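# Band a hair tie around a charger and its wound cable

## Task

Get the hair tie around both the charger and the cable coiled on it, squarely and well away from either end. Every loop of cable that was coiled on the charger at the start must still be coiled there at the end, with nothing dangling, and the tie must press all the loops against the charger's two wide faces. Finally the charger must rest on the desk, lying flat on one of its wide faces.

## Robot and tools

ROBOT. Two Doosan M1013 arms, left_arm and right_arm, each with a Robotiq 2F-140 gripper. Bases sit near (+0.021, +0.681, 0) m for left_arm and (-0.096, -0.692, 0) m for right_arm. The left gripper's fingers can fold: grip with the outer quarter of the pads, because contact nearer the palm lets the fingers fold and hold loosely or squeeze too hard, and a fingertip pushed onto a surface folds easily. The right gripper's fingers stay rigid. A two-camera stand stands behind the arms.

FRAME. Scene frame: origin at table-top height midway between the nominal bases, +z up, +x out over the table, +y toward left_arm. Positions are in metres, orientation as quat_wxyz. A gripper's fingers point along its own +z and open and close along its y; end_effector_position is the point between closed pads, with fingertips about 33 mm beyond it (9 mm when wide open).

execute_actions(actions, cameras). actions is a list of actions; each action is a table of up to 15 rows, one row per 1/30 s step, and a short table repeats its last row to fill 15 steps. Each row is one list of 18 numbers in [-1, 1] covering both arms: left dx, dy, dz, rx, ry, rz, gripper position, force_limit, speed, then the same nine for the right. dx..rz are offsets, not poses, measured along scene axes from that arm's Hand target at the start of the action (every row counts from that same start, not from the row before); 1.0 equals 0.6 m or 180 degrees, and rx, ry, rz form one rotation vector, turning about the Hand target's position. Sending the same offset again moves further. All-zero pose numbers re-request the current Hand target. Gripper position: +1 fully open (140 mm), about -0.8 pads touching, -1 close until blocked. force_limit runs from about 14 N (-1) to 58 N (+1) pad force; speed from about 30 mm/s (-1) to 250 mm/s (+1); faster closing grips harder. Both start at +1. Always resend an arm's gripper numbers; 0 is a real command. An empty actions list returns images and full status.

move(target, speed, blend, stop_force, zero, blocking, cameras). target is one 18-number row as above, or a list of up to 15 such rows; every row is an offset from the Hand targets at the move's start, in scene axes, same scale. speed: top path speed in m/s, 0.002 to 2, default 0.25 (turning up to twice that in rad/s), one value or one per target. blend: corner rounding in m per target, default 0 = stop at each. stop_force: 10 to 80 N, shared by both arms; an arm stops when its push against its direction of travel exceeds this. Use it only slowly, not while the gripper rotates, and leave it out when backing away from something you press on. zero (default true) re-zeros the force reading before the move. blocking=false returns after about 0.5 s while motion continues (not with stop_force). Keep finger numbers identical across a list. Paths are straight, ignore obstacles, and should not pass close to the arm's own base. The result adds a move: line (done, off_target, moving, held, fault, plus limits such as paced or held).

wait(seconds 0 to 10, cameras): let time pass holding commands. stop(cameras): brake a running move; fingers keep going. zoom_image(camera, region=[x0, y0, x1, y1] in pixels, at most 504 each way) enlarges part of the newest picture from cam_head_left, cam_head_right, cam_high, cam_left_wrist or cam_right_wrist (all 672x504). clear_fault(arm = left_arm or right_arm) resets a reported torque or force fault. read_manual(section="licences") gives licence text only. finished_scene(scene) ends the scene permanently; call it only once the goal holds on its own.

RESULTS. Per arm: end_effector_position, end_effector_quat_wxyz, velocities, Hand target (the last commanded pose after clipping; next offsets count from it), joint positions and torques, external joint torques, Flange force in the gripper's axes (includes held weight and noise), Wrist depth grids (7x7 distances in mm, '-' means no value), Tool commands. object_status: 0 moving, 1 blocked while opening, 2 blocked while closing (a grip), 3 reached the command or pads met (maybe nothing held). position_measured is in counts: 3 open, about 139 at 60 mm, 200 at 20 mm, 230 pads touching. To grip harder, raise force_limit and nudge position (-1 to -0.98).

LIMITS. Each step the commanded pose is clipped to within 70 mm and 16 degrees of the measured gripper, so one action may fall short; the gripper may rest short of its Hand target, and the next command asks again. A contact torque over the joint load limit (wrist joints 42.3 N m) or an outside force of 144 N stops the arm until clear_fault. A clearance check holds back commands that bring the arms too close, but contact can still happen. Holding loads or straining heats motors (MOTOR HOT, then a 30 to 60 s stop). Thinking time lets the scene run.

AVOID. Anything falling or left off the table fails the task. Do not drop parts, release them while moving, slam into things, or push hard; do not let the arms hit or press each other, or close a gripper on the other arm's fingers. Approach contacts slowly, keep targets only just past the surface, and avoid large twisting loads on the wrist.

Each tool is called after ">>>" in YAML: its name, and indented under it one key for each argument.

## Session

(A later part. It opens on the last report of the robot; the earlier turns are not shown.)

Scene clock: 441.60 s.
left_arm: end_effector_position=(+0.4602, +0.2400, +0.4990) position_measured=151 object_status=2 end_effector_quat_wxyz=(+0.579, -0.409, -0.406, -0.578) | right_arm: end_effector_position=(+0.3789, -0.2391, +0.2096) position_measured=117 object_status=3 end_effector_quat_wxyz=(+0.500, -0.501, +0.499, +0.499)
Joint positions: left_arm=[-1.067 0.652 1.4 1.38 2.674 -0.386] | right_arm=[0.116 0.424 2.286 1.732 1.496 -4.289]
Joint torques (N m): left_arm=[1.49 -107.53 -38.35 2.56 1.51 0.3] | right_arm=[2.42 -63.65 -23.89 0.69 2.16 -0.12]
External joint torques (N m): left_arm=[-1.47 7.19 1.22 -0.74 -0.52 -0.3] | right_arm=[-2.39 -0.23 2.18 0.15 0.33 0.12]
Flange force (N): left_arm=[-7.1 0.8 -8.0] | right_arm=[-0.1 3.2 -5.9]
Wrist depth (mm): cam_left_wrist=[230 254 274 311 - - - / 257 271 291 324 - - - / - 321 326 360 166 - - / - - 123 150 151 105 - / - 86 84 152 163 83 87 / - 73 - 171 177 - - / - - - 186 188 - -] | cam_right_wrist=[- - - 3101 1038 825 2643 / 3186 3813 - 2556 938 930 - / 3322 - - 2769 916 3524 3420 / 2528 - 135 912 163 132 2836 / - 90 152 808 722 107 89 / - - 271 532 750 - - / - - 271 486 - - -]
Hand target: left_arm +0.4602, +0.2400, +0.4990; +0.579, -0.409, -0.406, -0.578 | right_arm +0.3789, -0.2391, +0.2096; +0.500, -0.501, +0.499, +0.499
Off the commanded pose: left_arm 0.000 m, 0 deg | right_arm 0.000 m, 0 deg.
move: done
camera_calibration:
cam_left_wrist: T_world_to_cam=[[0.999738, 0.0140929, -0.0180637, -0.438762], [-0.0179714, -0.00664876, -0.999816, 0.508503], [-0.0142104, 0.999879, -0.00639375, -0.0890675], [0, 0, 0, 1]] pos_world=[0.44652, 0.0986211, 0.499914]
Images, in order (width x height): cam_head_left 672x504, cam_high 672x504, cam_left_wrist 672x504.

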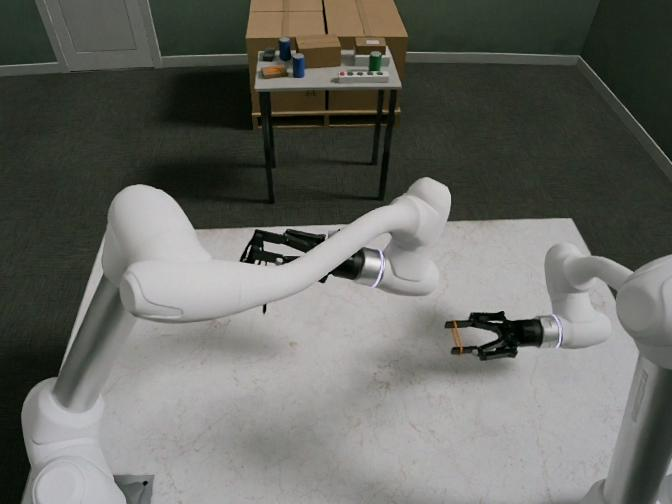

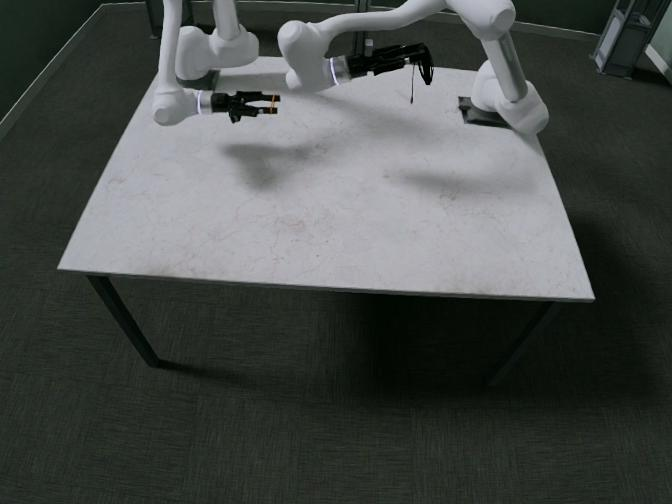

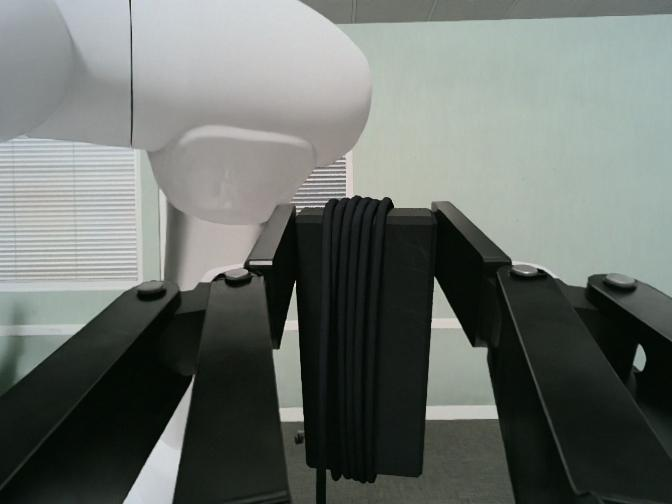

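>>> move:
  target:
    - [-0.067,-0.067,0.335,-0.277,0,0,-0.98,0,-1,0,0,0,0,0,0,0.1,1,-1]
  speed: 0.2
  cameras: ["cam_left_wrist","cam_head_left","cam_high"]

>>> move:
  target:
    - [0,0,0,0,0,0,-0.98,0,-1,0.07,0.1,0.2,0.333,0,0,0.1,1,-1]
  speed: 0.25
  cameras: ["cam_right_wrist","cam_head_left","cam_high"]

Scene clock: 455.73 s.
left_arm: end_effector_position=(+0.4200, +0.1998, +0.7000) position_measured=151 object_status=2 end_effector_quat_wxyz=(-0.352, +0.614, +0.611, +0.353) | right_arm: end_effector_position=(+0.3789, -0.2391, +0.2096) position_measured=117 object_status=3 end_effector_quat_wxyz=(+0.500, -0.501, +0.499, +0.499)
Joint positions: left_arm=[-1.116 0.585 0.624 1.087 2.712 -0.289] | right_arm=[0.116 0.424 2.286 1.732 1.496 -4.289]
Joint torques (N m): left_arm=[1.65 -100.56 -37.3 3.33 1.08 0.4] | right_arm=[2.5 -63.81 -23.79 0.71 2.22 -0.08]
External joint torques (N m): left_arm=[-1.71 7.56 1.52 -0.47 -0.39 -0.4] | right_arm=[-2.48 0.07 2.19 0.13 0.26 0.08]
Flange force (N): left_arm=[0.0 0.0 0.0] | right_arm=[0.6 3.0 -6.0]
Wrist depth (mm): cam_left_wrist=[230 251 267 296 - - 3257 / 198 269 302 351 3353 3211 3123 / 2533 2620 563 2400 2620 2561 2591 / 2131 786 122 150 151 106 2192 / - 86 84 168 164 83 87 / - 73 - 174 - - - / - - - 190 193 - -] | cam_right_wrist=[- - 3420 3186 871 901 - / - - 3371 2982 934 891 - / - 3578 - - 871 - 3634 / - 3578 135 977 162 132 - / - 90 107 852 837 107 89 / - - - - 770 - - / - - - 672 709 - -]
Hand target: left_arm +0.4200, +0.1998, +0.7000; -0.352, +0.614, +0.611, +0.353 | right_arm +0.3789, -0.2391, +0.2096; +0.500, -0.501, +0.499, +0.499
Off the commanded pose: left_arm 0.000 m, 0 deg | right_arm 0.000 m, 0 deg.
move: done
camera_calibration:
cam_left_wrist: T_world_to_cam=[[0.999738, -0.00472144, -0.0224195, -0.387568], [-0.0179715, -0.768547, -0.639541, 0.608486], [-0.0142109, 0.639776, -0.76843, 0.557229], [0, 0, 0, 1]] pos_world=[0.40632, 0.109318, 0.808654]
Images, in order (width x height): cam_head_left 672x504, cam_high 672x504, cam_left_wrist 672x504.

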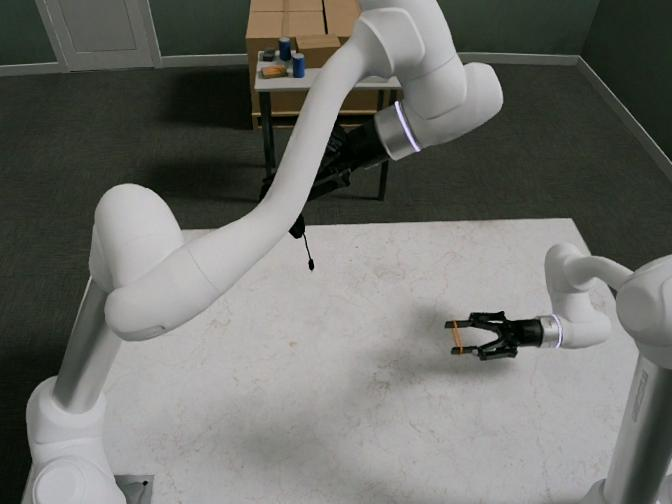

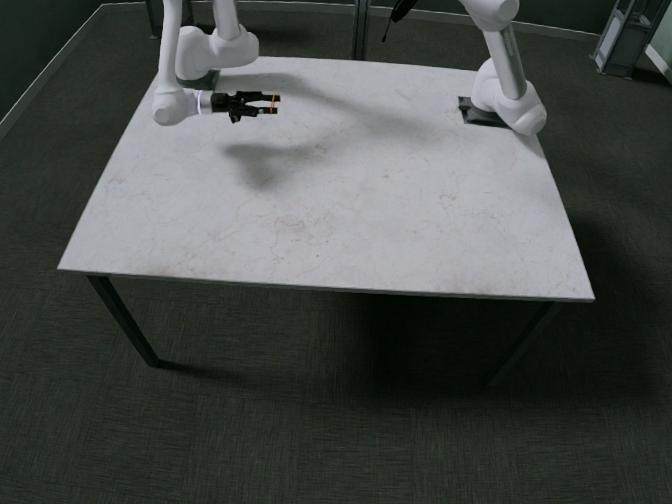

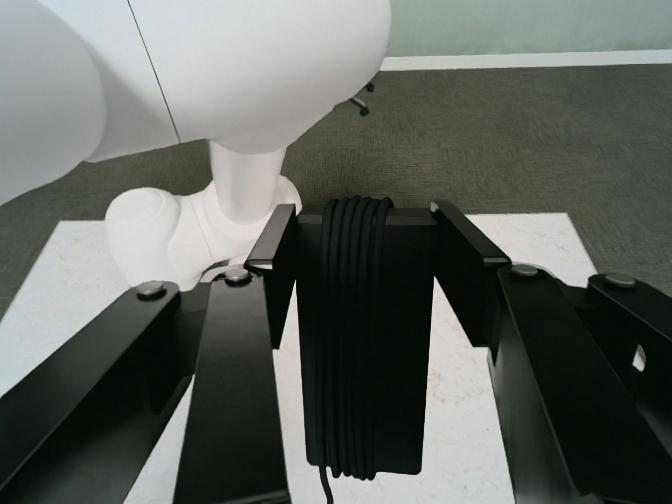

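Scene clock: 457.60 s.
left_arm: end_effector_position=(+0.4200, +0.1998, +0.7000) position_measured=151 object_status=2 end_effector_quat_wxyz=(-0.352, +0.614, +0.611, +0.353) | right_arm: end_effector_position=(+0.4053, -0.2012, +0.2858) position_measured=117 object_status=3 end_effector_quat_wxyz=(+0.636, -0.311, +0.309, +0.635)
Joint positions: left_arm=[-1.116 0.585 0.624 1.087 2.712 -0.289] | right_arm=[0.303 0.714 2.166 2.098 2.12 -4.429]
Joint torques (N m): left_arm=[1.43 -100.66 -37.45 3.35 1.1 0.39] | right_arm=[0.76 -61.95 -12.75 0.12 3.16 -0.11]
External joint torques (N m): left_arm=[-1.59 7.38 1.57 -0.49 -0.4 -0.39] | right_arm=[-0.75 -19.85 -2.21 -0.15 -1.08 0.11]
External joint torques when the fault began: right_arm=[-28.47 -57.07 6.26 -1.82 -8.42 0.12]
Flange force (N): left_arm=[0.0 0.0 0.0] | right_arm=[-31.7 4.0 20.7]
Flange force when the fault began (N): right_arm=[-129.0 14.0 21.0]
Wrist depth (mm): cam_left_wrist=[229 250 267 295 - - 3353 / 198 270 301 364 3211 3081 3166 / 2561 2651 555 2714 2780 2620 2591 / 1070 806 122 150 151 104 2257 / - 86 84 159 164 83 87 / - 73 - 174 178 - - / - - - 192 191 - -] | cam_right_wrist=[- 3020 - 720 722 2704 - / - - - - 713 - 2769 / - - - 661 718 - - / 2501 - 141 674 162 123 - / - 90 116 637 - 107 89 / - - 1988 630 1922 - - / - - - 1846 - - -]
Hand target: left_arm +0.4200, +0.1998, +0.7000; -0.352, +0.614, +0.611, +0.353 | right_arm +0.4053, -0.2012, +0.2858; +0.636, -0.311, +0.309, +0.635 (not the last commanded pose)
Tool commands: left_gripper/position=-0.98 left_gripper/force_limit=+0.0 left_gripper/speed=-1.0 right_gripper/position=+0.098039 right_gripper/force_limit=+1.0 right_gripper/speed=-1.0
Off the commanded pose: left_arm 0.000 m, 0 deg | right_arm 0.052 m, 22 deg.
FORCE FAULT: contact force on the right arm reached its limit, and that arm stopped. The contact can be on any part of that arm, not only on its tool. That arm's remaining commands of this call were not run. That arm is still stopped at the end of this call. While its stop runs, that arm takes no new command, but its gripper still runs the gripper command that each later call begins with.
CLEAR FAULT: the right arm stays stopped until you call clear_fault(arm="right_arm").
move: fault (right_arm)
camera_calibration:
cam_right_wrist: T_world_to_cam=[[-0.999839, -0.00604246, 0.016891, 0.410868], [0.0141231, -0.845708, 0.533459, -0.327156], [0.0110614, 0.533611, 0.845658, 0.00416311], [0, 0, 0, 1]] pos_world=[0.415376, -0.276417, 0.164063]
Images, in order (width x height): cam_head_left 672x504, cam_high 672x504, cam_right_wrist 672x504.

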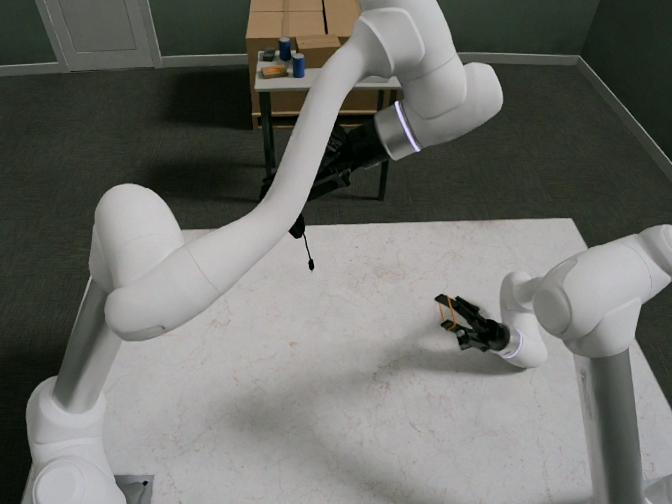

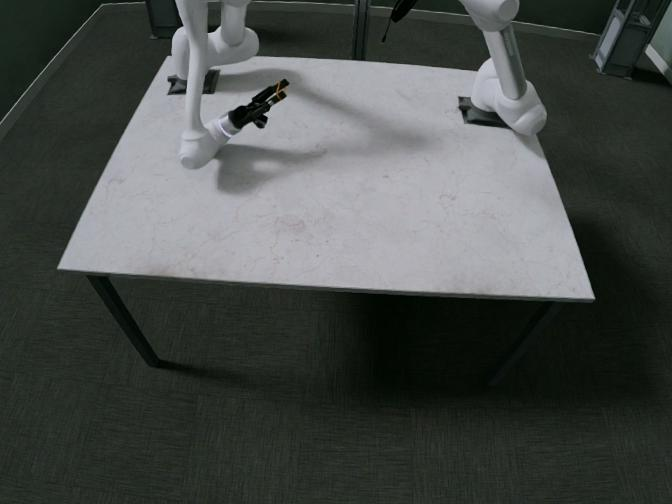

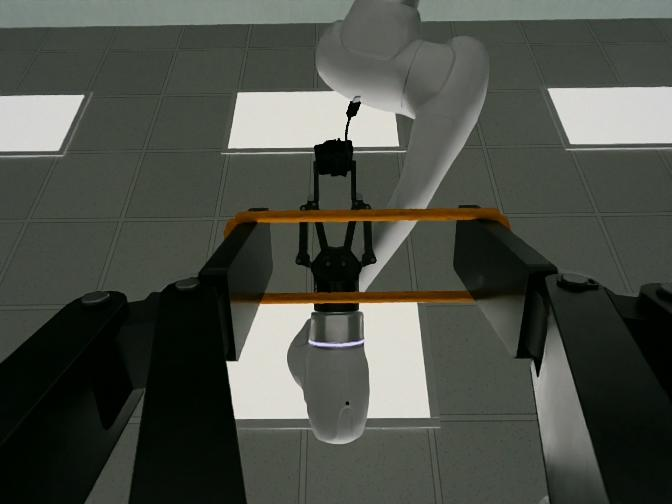

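>>> clear_fault:
  arm: "right_arm"

>>> move:
  target:
    - [0,0,0,0,0,0,-0.98,0,-1,-0.02,0,0.3,0,0,0,0.1,1,-1]
  speed: 0.15
  cameras: ["cam_right_wrist","cam_head_left","cam_high"]

Scene clock: 460.63 s.
left_arm: end_effector_position=(+0.4200, +0.1998, +0.7000) position_measured=151 object_status=2 end_effector_quat_wxyz=(-0.352, +0.614, +0.611, +0.353) | right_arm: end_effector_position=(+0.4053, -0.2012, +0.2858) position_measured=117 object_status=3 end_effector_quat_wxyz=(+0.636, -0.311, +0.309, +0.635)
Joint positions: left_arm=[-1.116 0.585 0.624 1.087 2.712 -0.289] | right_arm=[0.303 0.714 2.166 2.098 2.12 -4.429]
Joint torques (N m): left_arm=[1.38 -100.67 -37.47 3.33 1.06 0.37] | right_arm=[0.82 -61.77 -12.94 0.05 3.15 -0.12]
External joint torques (N m): left_arm=[-1.2 7.17 1.53 -0.48 -0.37 -0.37] | right_arm=[-0.82 -20.24 -2.24 -0.08 -1.06 0.12]
Flange force (N): left_arm=[0.0 0.0 0.0] | right_arm=[-32.4 4.0 21.2]
Wrist depth (mm): cam_left_wrist=[230 251 268 297 - - 3864 / 198 269 302 2923 3166 3257 3931 / 2478 2651 559 2682 2620 2591 2591 / 2054 794 123 150 151 105 2213 / - 86 84 166 164 83 87 / - 73 - 176 178 - - / - - - 191 188 - -] | cam_right_wrist=[- - 3276 729 713 2373 - / 2769 3524 - - 701 - 3230 / - - - - 729 - - / - - 135 672 161 122 - / - 90 116 650 - 107 91 / - - 1971 639 1988 - - / - - - - - - -]
Hand target: left_arm +0.4200, +0.1998, +0.7000; -0.352, +0.614, +0.611, +0.353 | right_arm +0.4053, -0.2012, +0.2858; +0.636, -0.311, +0.309, +0.635 (not the last commanded pose)
Tool commands: left_gripper/position=-0.98 left_gripper/force_limit=+0.0 left_gripper/speed=-1.0 right_gripper/position=+0.098039 right_gripper/force_limit=+1.0 right_gripper/speed=-1.0
Off the commanded pose: left_arm 0.000 m, 0 deg | right_arm 0.052 m, 22 deg.
FORCE FAULT, CONTINUED: the right arm's stop, for the force fault that an earlier result reported, is over. The call counts as one of the actions that you can send in this scene. That arm's target is now where it stood when the stop ended, not its last command. That arm accepts commands again.
CLEAR FAULT: your call cleared the right arm's force fault. If the contact force or a joint's load stays at its limit, that arm stops again.

Scene clock: 462.27 s.
left_arm: end_effector_position=(+0.4200, +0.1998, +0.7000) position_measured=151 object_status=2 end_effector_quat_wxyz=(-0.352, +0.614, +0.611, +0.353) | right_arm: end_effector_position=(+0.3933, -0.2012, +0.4657) position_measured=117 object_status=3 end_effector_quat_wxyz=(+0.636, -0.311, +0.309, +0.635)
Joint positions: left_arm=[-1.116 0.585 0.624 1.087 2.712 -0.289] | right_arm=[0.311 0.383 2.175 2.237 1.935 -4.135]
Joint torques (N m): left_arm=[1.45 -100.47 -37.44 3.34 1.1 0.38] | right_arm=[2.44 -63.08 -28.78 -0.37 1.62 -0.06]
External joint torques (N m): left_arm=[-1.87 7.15 1.54 -0.46 -0.4 -0.38] | right_arm=[-2.45 -1.52 2.42 0.05 0.2 0.06]
Flange force (N): left_arm=[0.0 0.0 0.0] | right_arm=[-5.5 4.0 -4.7]
Wrist depth (mm): cam_left_wrist=[230 250 267 296 - - 3931 / 198 269 302 2923 3123 3211 3000 / 233 2714 555 2682 2620 3166 2561 / - 800 122 150 151 106 2235 / - 86 84 167 164 82 87 / - 73 - 176 178 - - / - - - 191 188 - -] | cam_right_wrist=[- 2944 - - 556 - - / - - - 498 559 - 2474 / - - - 525 595 - - / - - 142 503 161 133 - / - 90 107 490 1861 107 89 / - - - 484 - - - / - - 1685 - 1615 - -]
Hand target: left_arm +0.4200, +0.1998, +0.7000; -0.352, +0.614, +0.611, +0.353 | right_arm +0.3933, -0.2012, +0.4658; +0.636, -0.311, +0.309, +0.635
Off the commanded pose: left_arm 0.000 m, 0 deg | right_arm 0.000 m, 0 deg.
move: done
camera_calibration:
cam_right_wrist: T_world_to_cam=[[-0.999839, -0.00604137, 0.0168903, 0.39583], [0.0141218, -0.845708, 0.533459, -0.423008], [0.0110614, 0.533611, 0.845658, -0.147923], [0, 0, 0, 1]] pos_world=[0.403376, -0.276417, 0.344063]
Images, in order (width x height): cam_head_left 672x504, cam_high 672x504, cam_right_wrist 672x504.

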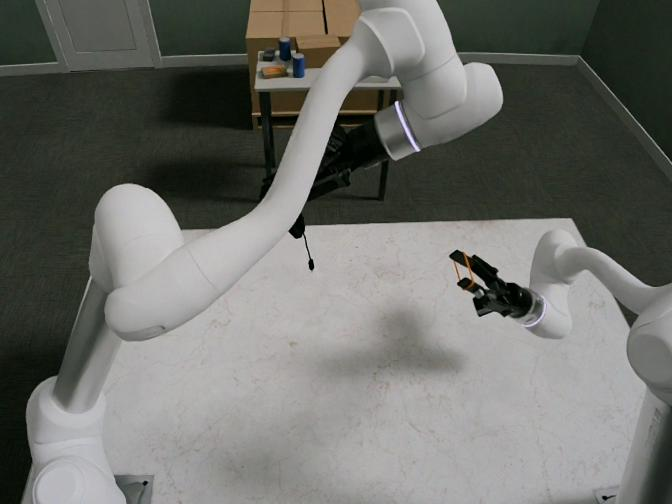

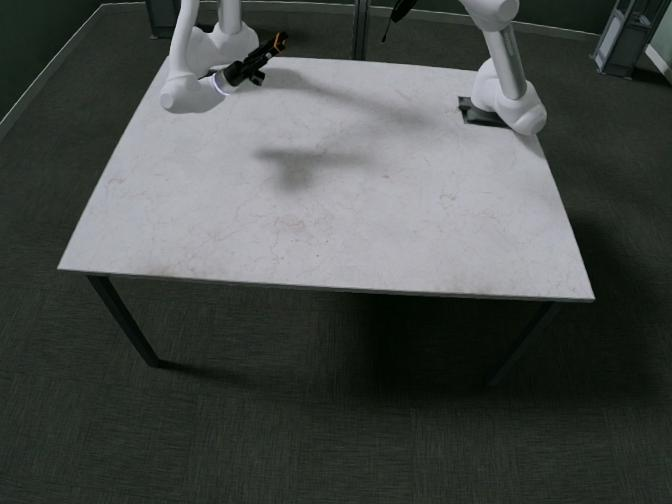

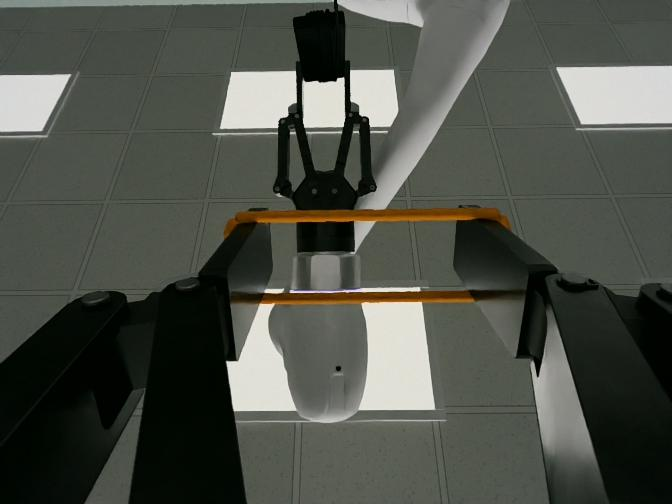

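>>> move:
  target:
    - [0,0,0,0,0,0,-0.98,0,-1,0,0.05,-0.08,0.123,0,0,0.1,1,-1]
  speed: 0.15
  cameras: ["cam_right_wrist","cam_head_left","cam_high","cam_head_right"]

>>> zoom_image:
  camera: "cam_head_left"
  region: [240, 170, 500, 330]

>>> zoom_image:
  camera: "cam_head_right"
  region: [160, 170, 420, 330]

>>> zoom_image:
  camera: "cam_high"
  region: [220, 0, 440, 130]

Scene clock: 473.83 s.
left_arm: end_effector_position=(+0.4200, +0.1998, +0.7000) position_measured=151 object_status=2 end_effector_quat_wxyz=(-0.352, +0.614, +0.611, +0.353) | right_arm: end_effector_position=(+0.3933, -0.1712, +0.4178) position_measured=117 object_status=3 end_effector_quat_wxyz=(+0.684, -0.183, +0.182, +0.682)
Joint positions: left_arm=[-1.116 0.585 0.624 1.087 2.712 -0.289] | right_arm=[0.509 0.661 2.069 2.524 2.329 -4.235]
Joint torques (N m): left_arm=[1.29 -100.48 -37.49 3.35 1.1 0.4] | right_arm=[2.98 -81.64 -21.72 -0.76 1.1 -0.07]
External joint torques (N m): left_arm=[-1.19 6.77 1.47 -0.49 -0.4 -0.4] | right_arm=[-3.12 -0.63 2.15 -0.14 0.14 0.07]
Flange force (N): left_arm=[0.0 0.0 0.0] | right_arm=[-7.0 1.0 -2.8]
Wrist depth (mm): cam_left_wrist=[229 251 267 296 - 3000 2591 / 198 268 302 395 3123 3123 3081 / 2478 2714 559 2682 2591 2561 2561 / 3166 794 122 150 151 1055 2280 / - 86 84 168 164 82 87 / - 73 - 174 177 - - / - - - 715 - - -] | cam_right_wrist=[- - 2153 490 510 2114 - / 2280 - 1861 515 - - - / 1971 2349 1817 521 - - - / - - 141 550 162 132 - / - 90 107 - - 107 89 / - - - - 1762 - - / - - 1762 1540 - - -]
Hand target: left_arm +0.4200, +0.1998, +0.7000; -0.352, +0.614, +0.611, +0.353 | right_arm +0.3933, -0.1712, +0.4178; +0.684, -0.183, +0.182, +0.682
Off the commanded pose: left_arm 0.000 m, 0 deg | right_arm 0.000 m, 0 deg.
move: done
camera_calibration:
cam_right_wrist: T_world_to_cam=[[-0.999839, -0.0119616, 0.0133684, 0.397278], [0.0141222, -0.984393, 0.175419, -0.24624], [0.0110615, 0.175579, 0.984403, -0.242683], [0, 0, 0, 1]] pos_world=[0.403376, -0.195035, 0.276782]
Images, in order (width x height): cam_head_left 672x504, cam_head_right 672x504, cam_high 672x504, cam_right_wrist 672x504.

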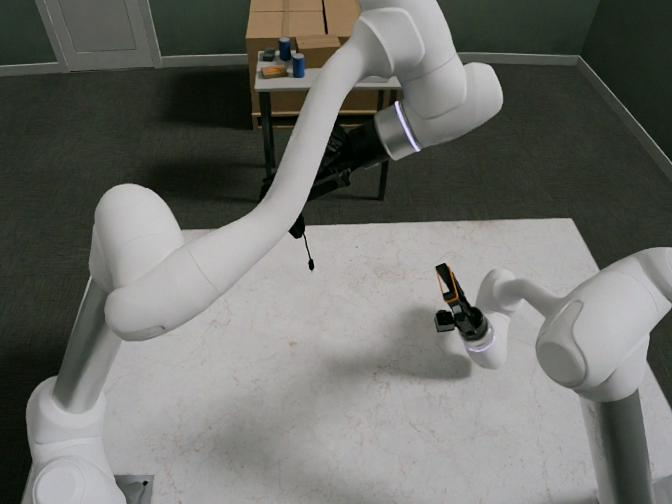

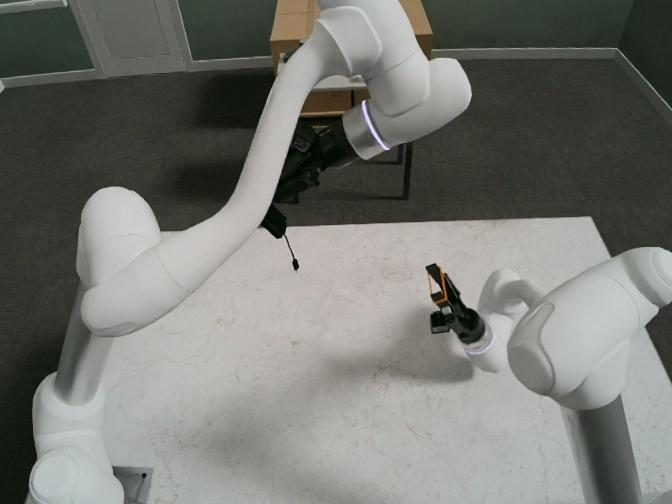

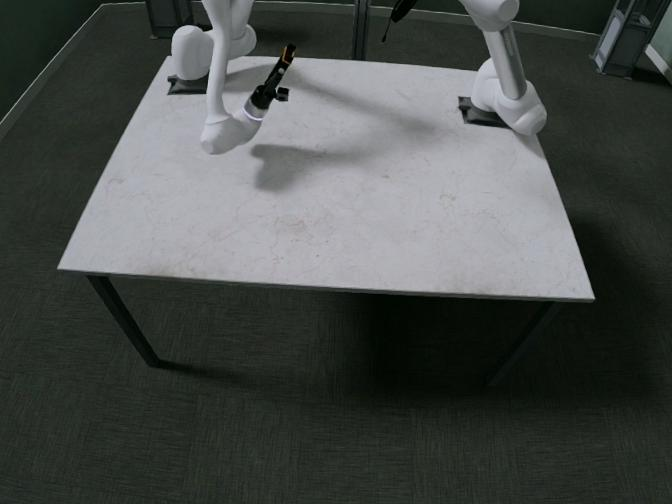

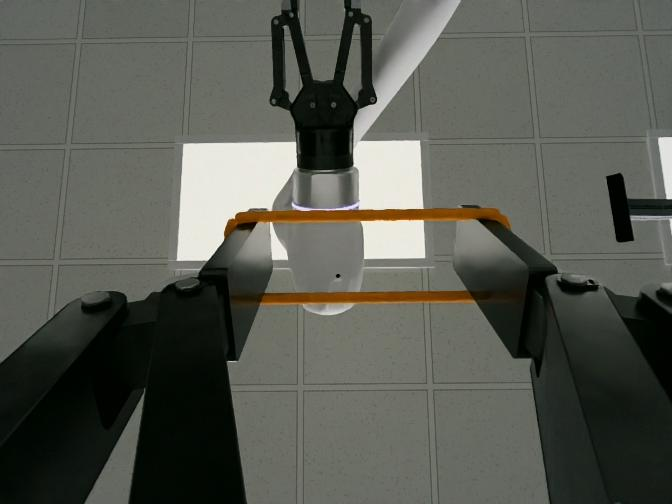

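Scaled by 1.938 from the camera's 672x504 image, which has a finer 960x720 frame.

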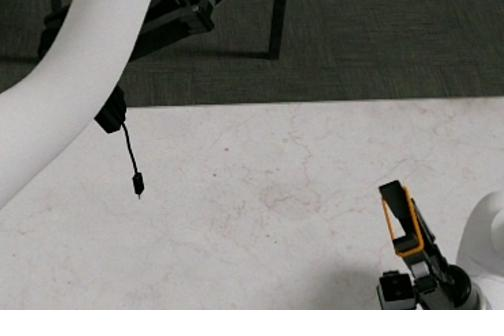

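Scaled by 1.938 from the camera's 672x504 image, which has a finer 960x720 frame.

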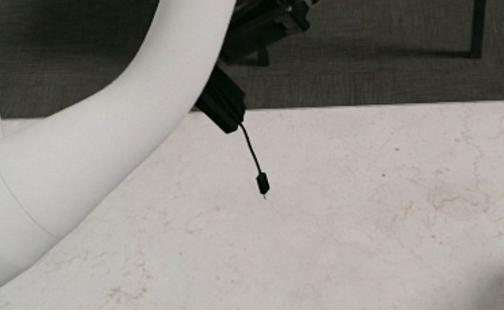

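Scaled by 2.291 from the camera's 672x504 image, which has a finer 960x720 frame.

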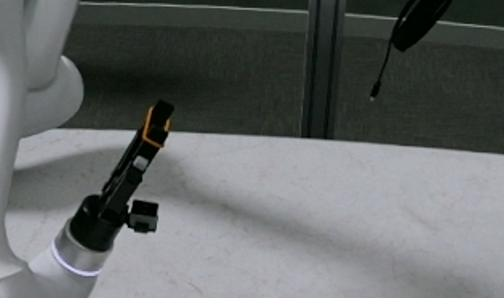

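>>> move:
  target:
    - [0,0,0,0,0,0,-0.98,0,-1,0,0.47,0.03,0,0,0,0.1,1,-1]
  speed: 0.2
  cameras: ["cam_right_wrist","cam_head_left","cam_high","cam_head_right"]

>>> zoom_image:
  camera: "cam_head_left"
  region: [240, 190, 400, 310]

>>> zoom_image:
  camera: "cam_high"
  region: [320, 0, 480, 120]

Scene clock: 486.23 s.
left_arm: end_effector_position=(+0.4200, +0.1998, +0.7000) position_measured=151 object_status=2 end_effector_quat_wxyz=(-0.352, +0.614, +0.611, +0.353) | right_arm: end_effector_position=(+0.3933, +0.1108, +0.4358) position_measured=117 object_status=3 end_effector_quat_wxyz=(+0.684, -0.183, +0.182, +0.682)
Joint positions: left_arm=[-1.116 0.585 0.624 1.087 2.712 -0.289] | right_arm=[0.811 0.81 1.646 2.777 2.015 -4.249]
Joint torques (N m): left_arm=[1.25 -100.8 -37.48 3.33 1.07 0.37] | right_arm=[3.23 -102.36 -31.06 -2.07 0.99 -0.14]
External joint torques (N m): left_arm=[-1.11 7.49 1.6 -0.48 -0.38 -0.37] | right_arm=[-3.13 0.1 2.74 0.13 0.27 0.14]
Flange force (N): left_arm=[0.0 0.0 0.0] | right_arm=[-6.6 0.9 -4.1]
Wrist depth (mm): cam_left_wrist=[229 251 267 296 - - 3737 / 198 268 301 2850 3211 3123 3081 / 2505 2682 557 2651 2682 2886 2814 / 2151 786 123 151 151 109 2111 / - 86 84 159 161 83 87 / - 73 - 179 178 - - / - - - 194 188 - -] | cam_right_wrist=[2022 - - 2215 398 369 368 / - - - - - 387 - / - - - 312 413 405 1876 / - - 141 424 455 125 - / - 90 116 446 1685 107 89 / - - - 452 - - - / - - - 477 1762 - -]
Hand target: left_arm +0.4200, +0.1998, +0.7000; -0.352, +0.614, +0.611, +0.353 | right_arm +0.3933, +0.1108, +0.4358; +0.684, -0.183, +0.182, +0.682
Off the commanded pose: left_arm 0.000 m, 0 deg | right_arm 0.000 m, 0 deg.
move: done
camera_calibration:
cam_right_wrist: T_world_to_cam=[[-0.99984, -0.011864, 0.0133517, 0.400409], [0.0140233, -0.984394, 0.17542, 0.0282585], [0.0110622, 0.175579, 0.984403, -0.309817], [0, 0, 0, 1]] pos_world=[0.403376, 0.0869653, 0.294682]
Images, in order (width x height): cam_head_left 672x504, cam_head_right 672x504, cam_high 672x504, cam_right_wrist 672x504.

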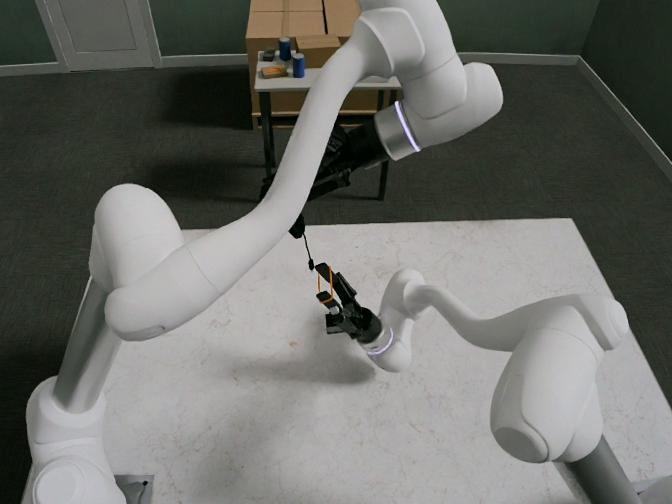

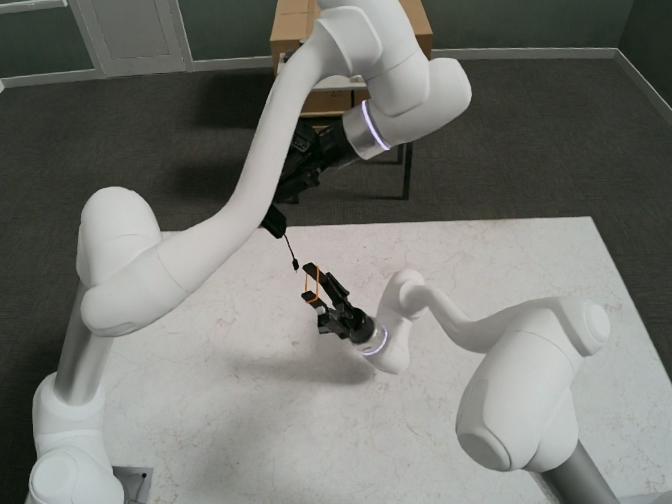

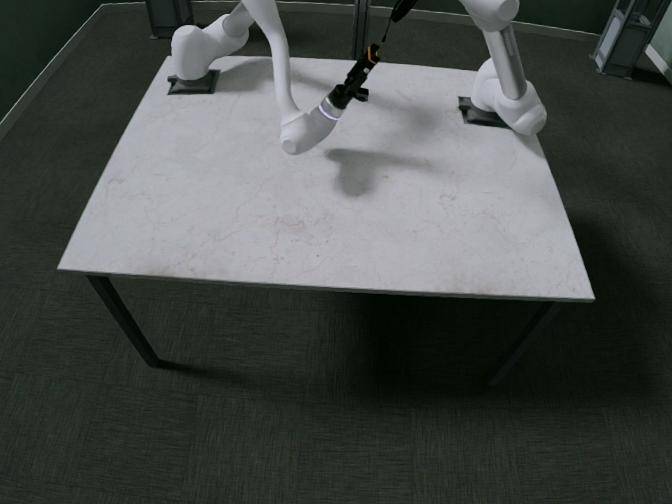

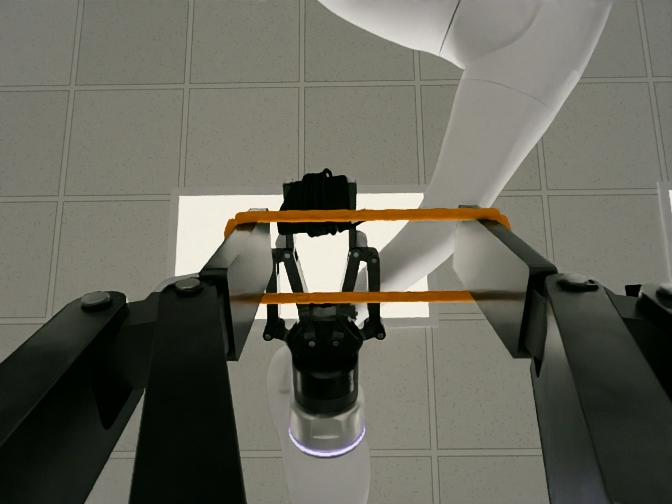

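Scaled by 3.150 from the camera's 672x504 image, which has a finer 960x720 frame.

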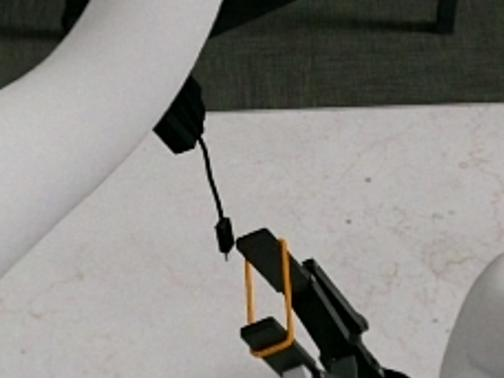

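Scaled by 3.150 from the camera's 672x504 image, which has a finer 960x720 frame.

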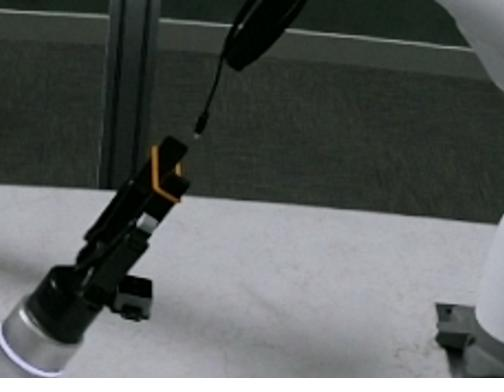

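>>> zoom_image:
  camera: "cam_right_wrist"
  region: [240, 150, 420, 290]

Scaled by 2.800 from the camera's 672x504 image, which has a finer 960x720 frame.

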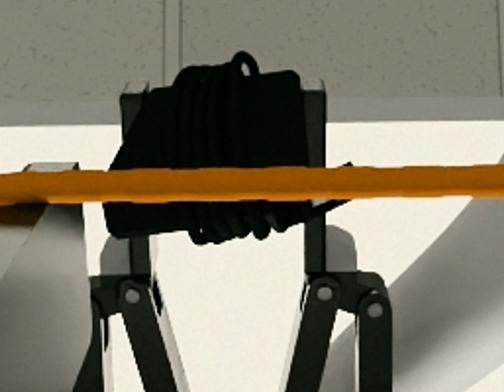

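>>> move:
  target:
    - [0,0,0,0,0,0,-0.98,0,-1,0.01,0,-0.035,0,0,0,0.1,1,-1]
    - [0,0,0,0,0,0,-0.98,0,-1,0.01,0.047,-0.035,0,0,0,0.1,1,-1]
  speed: 0.1
  cameras: ["cam_right_wrist","cam_head_left","cam_high","cam_head_right"]

>>> zoom_image:
  camera: "cam_head_left"
  region: [240, 190, 400, 310]

>>> zoom_image:
  camera: "cam_high"
  region: [320, 0, 480, 120]

>>> zoom_image:
  camera: "cam_right_wrist"
  region: [200, 130, 460, 330]

Scene clock: 498.43 s.
left_arm: end_effector_position=(+0.4200, +0.1998, +0.7000) position_measured=151 object_status=2 end_effector_quat_wxyz=(-0.352, +0.614, +0.611, +0.353) | right_arm: end_effector_position=(+0.3993, +0.1390, +0.4148) position_measured=117 object_status=3 end_effector_quat_wxyz=(+0.684, -0.183, +0.182, +0.682)
Joint positions: left_arm=[-1.116 0.585 0.624 1.087 2.712 -0.289] | right_arm=[0.827 0.863 1.584 2.787 2.003 -4.256]
Joint torques (N m): left_arm=[1.32 -100.85 -37.42 3.35 1.09 0.37] | right_arm=[2.26 -107.03 -31.3 -2.1 1.11 -0.12]
External joint torques (N m): left_arm=[-1.47 7.5 1.52 -0.49 -0.39 -0.37] | right_arm=[-2.39 0.88 2.67 0.13 0.15 0.12]
Flange force (N): left_arm=[0.0 0.0 0.0] | right_arm=[-5.0 1.0 -4.0]
Wrist depth (mm): cam_left_wrist=[230 251 266 297 - - 3081 / 198 269 302 397 3040 3166 3040 / 2620 2620 560 2620 2620 2651 2591 / 2091 797 123 150 151 106 2257 / - 86 85 166 164 83 87 / - 73 - 174 176 - - / - - - 197 - - -] | cam_right_wrist=[- - 2040 409 388 375 387 / - - - - 1988 394 - / - 1988 2280 - 421 418 - / - - 135 340 162 124 - / - 90 116 451 525 107 89 / - - 1846 469 - - - / - - - 483 - - -]
Hand target: left_arm +0.4200, +0.1998, +0.7000; -0.352, +0.614, +0.611, +0.353 | right_arm +0.3993, +0.1390, +0.4148; +0.684, -0.183, +0.182, +0.682
Off the commanded pose: left_arm 0.000 m, 0 deg | right_arm 0.000 m, 0 deg.
move: done
camera_calibration:
cam_right_wrist: T_world_to_cam=[[-0.999839, -0.0119626, 0.0133686, 0.407029], [0.0141233, -0.984393, 0.175419, 0.0595774], [0.0110615, 0.175579, 0.984403, -0.294162], [0, 0, 0, 1]] pos_world=[0.409376, 0.115165, 0.273682]
Images, in order (width x height): cam_head_left 672x504, cam_head_right 672x504, cam_high 672x504, cam_right_wrist 672x504.

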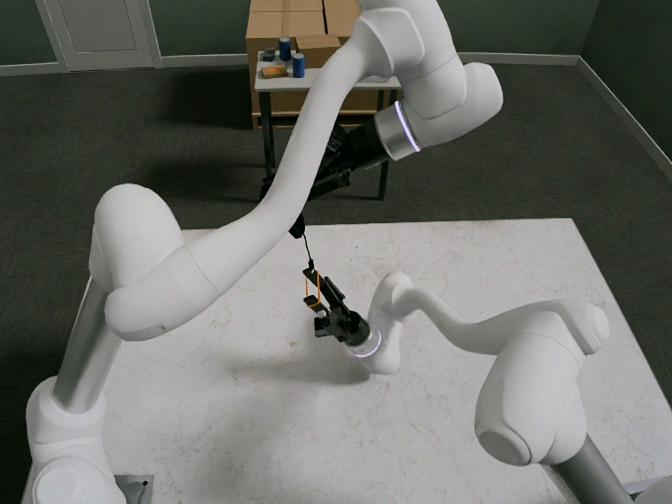

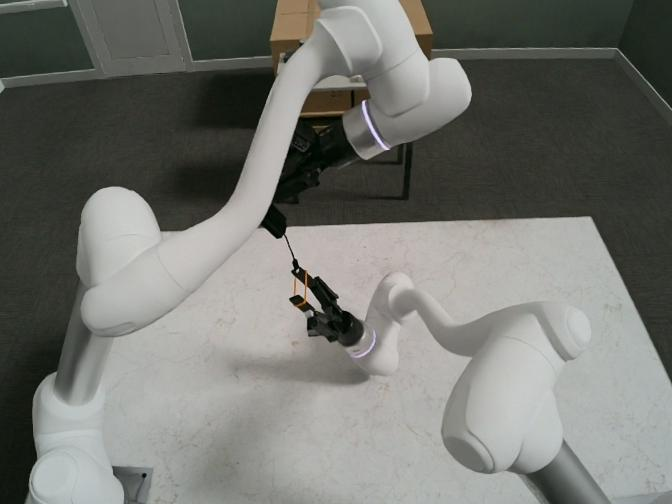

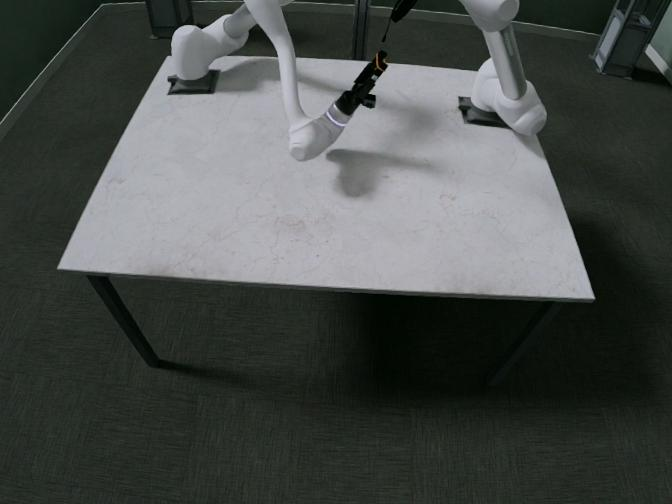

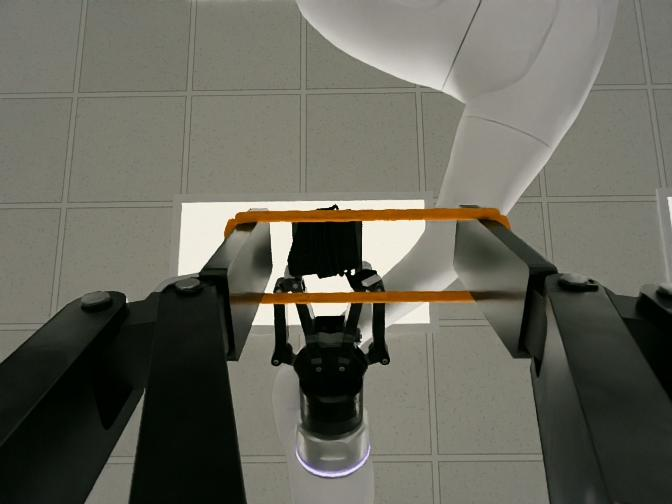

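Scaled by 3.150 from the camera's 672x504 image, which has a finer 960x720 frame.

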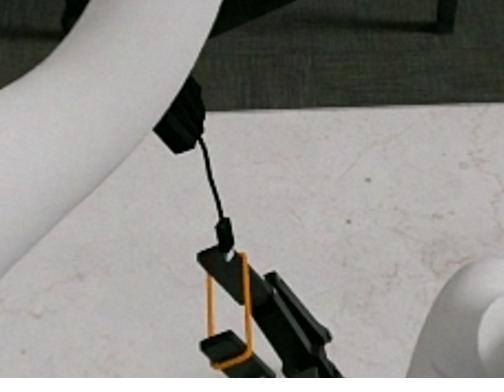

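Scaled by 3.150 from the camera's 672x504 image, which has a finer 960x720 frame.

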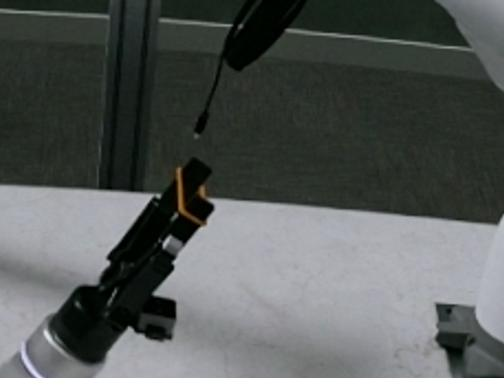

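Scaled by 1.938 from the camera's 672x504 image, which has a finer 960x720 frame.

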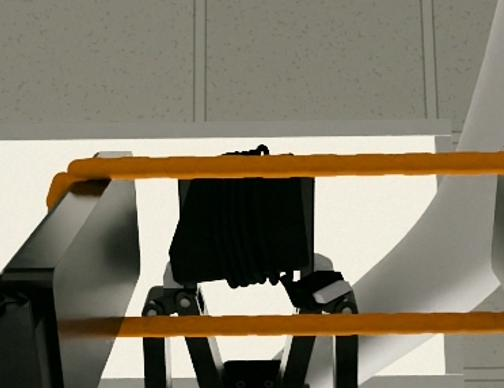

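>>> move:
  target:
    - [0,0,0,0,0,0,-0.98,0,-1,0,0,0.083,0,0,0,0.1,1,-1]
    - [0,0,0,0,0,0,-0.98,0,-1,0.005,0.005,0.15,0,0,0,0.1,1,-1]
  speed: 0.06
  cameras: ["cam_right_wrist","cam_head_left","cam_high","cam_head_right"]

>>> zoom_image:
  camera: "cam_head_left"
  region: [240, 190, 400, 310]

>>> zoom_image:
  camera: "cam_high"
  region: [320, 0, 480, 120]

>>> zoom_image:
  camera: "cam_right_wrist"
  region: [200, 130, 460, 330]

Scene clock: 510.50 s.
left_arm: end_effector_position=(+0.4200, +0.1998, +0.7000) position_measured=151 object_status=2 end_effector_quat_wxyz=(-0.352, +0.614, +0.611, +0.353) | right_arm: end_effector_position=(+0.4023, +0.1420, +0.5047) position_measured=117 object_status=3 end_effector_quat_wxyz=(+0.684, -0.183, +0.182, +0.682)
Joint positions: left_arm=[-1.116 0.585 0.624 1.087 2.712 -0.289] | right_arm=[0.827 0.761 1.569 2.802 1.893 -4.213]
Joint torques (N m): left_arm=[1.45 -100.51 -37.5 3.32 1.07 0.4] | right_arm=[2.67 -102.47 -34.67 -2.36 0.92 -0.07]
External joint torques (N m): left_arm=[-1.57 7.59 1.75 -0.47 -0.38 -0.4] | right_arm=[-2.67 0.04 2.63 0.1 0.31 0.07]
Flange force (N): left_arm=[0.0 0.0 0.0] | right_arm=[-6.0 1.4 -4.4]
Wrist depth (mm): cam_left_wrist=[230 250 266 295 3211 3507 3000 / 198 268 303 2923 3123 3123 2923 / 2561 2651 562 2780 2591 2620 2591 / 1112 794 122 151 143 105 2192 / - 86 84 168 164 82 87 / - 73 - 174 178 - - / - - - 196 - - -] | cam_right_wrist=[- 1861 2423 - 350 316 302 / - - - - - 324 324 / - - 1803 1673 366 342 - / - - 141 225 161 124 - / - 90 107 361 431 107 89 / - - 573 378 1723 - - / - - 556 380 1723 - -]
Hand target: left_arm +0.4200, +0.1998, +0.7000; -0.352, +0.614, +0.611, +0.353 | right_arm +0.4023, +0.1420, +0.5048; +0.684, -0.183, +0.182, +0.682
Off the commanded pose: left_arm 0.000 m, 0 deg | right_arm 0.000 m, 0 deg.
move: done
camera_calibration:
cam_right_wrist: T_world_to_cam=[[-0.999839, -0.0119626, 0.0133686, 0.408862], [0.0141233, -0.984393, 0.175419, 0.046799], [0.0110615, 0.175579, 0.984403, -0.383336], [0, 0, 0, 1]] pos_world=[0.412376, 0.118265, 0.363682]
Images, in order (width x height): cam_head_left 672x504, cam_head_right 672x504, cam_high 672x504, cam_right_wrist 672x504.

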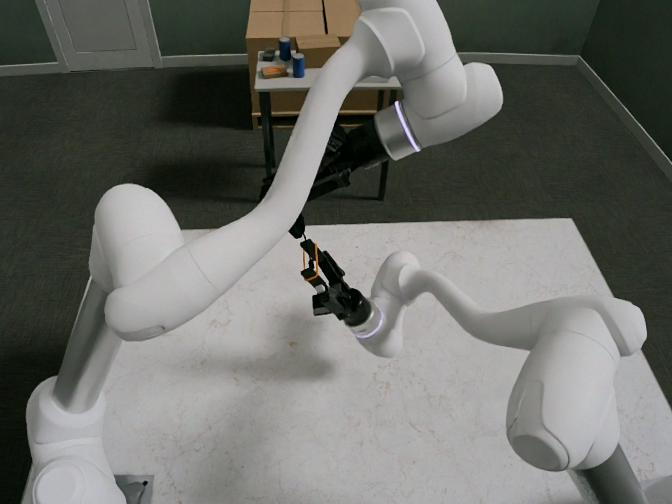

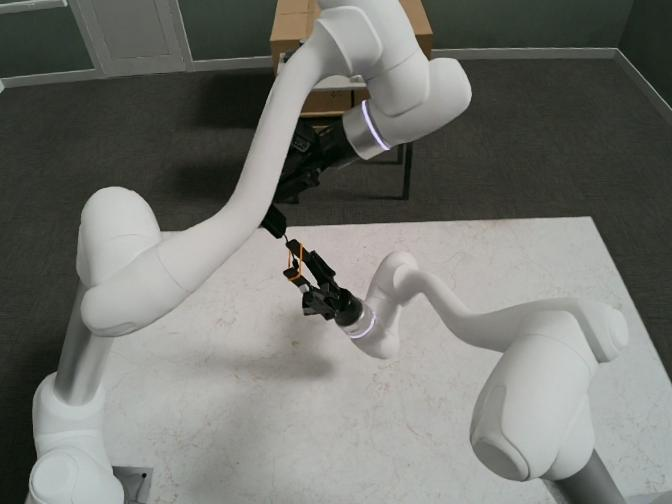

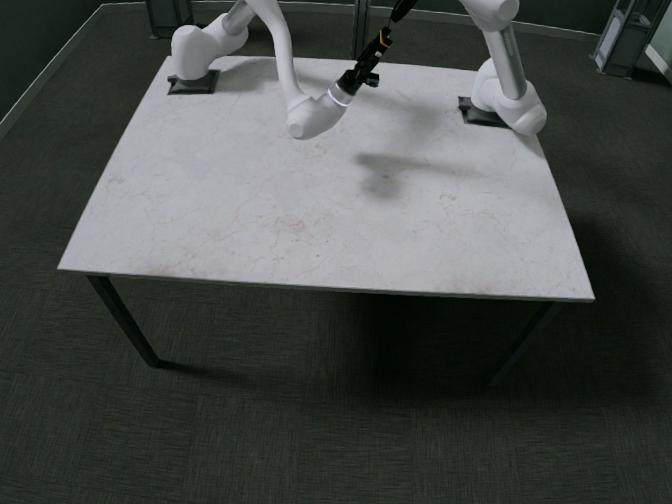

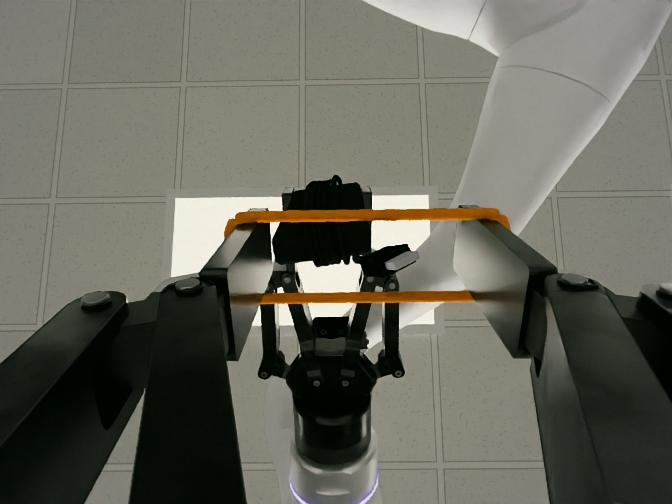

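Scaled by 3.150 from the camera's 672x504 image, which has a finer 960x720 frame.

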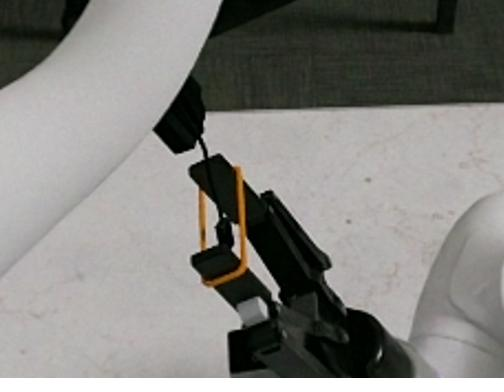

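Scaled by 3.150 from the camera's 672x504 image, which has a finer 960x720 frame.

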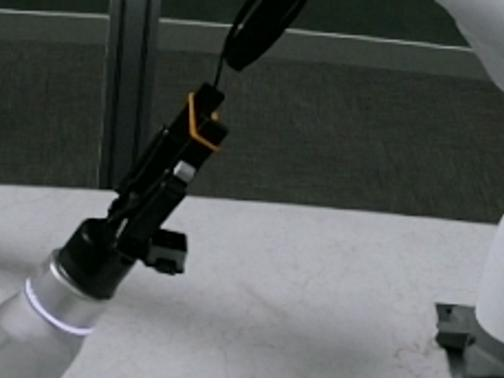

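Scaled by 1.938 from the camera's 672x504 image, which has a finer 960x720 frame.

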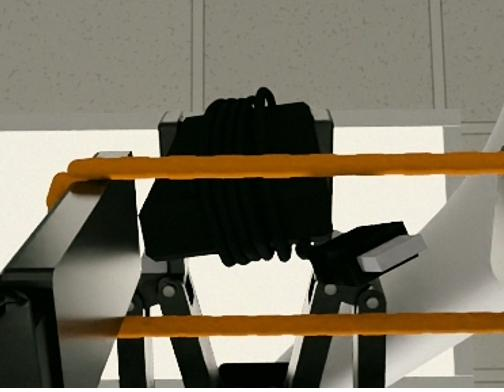

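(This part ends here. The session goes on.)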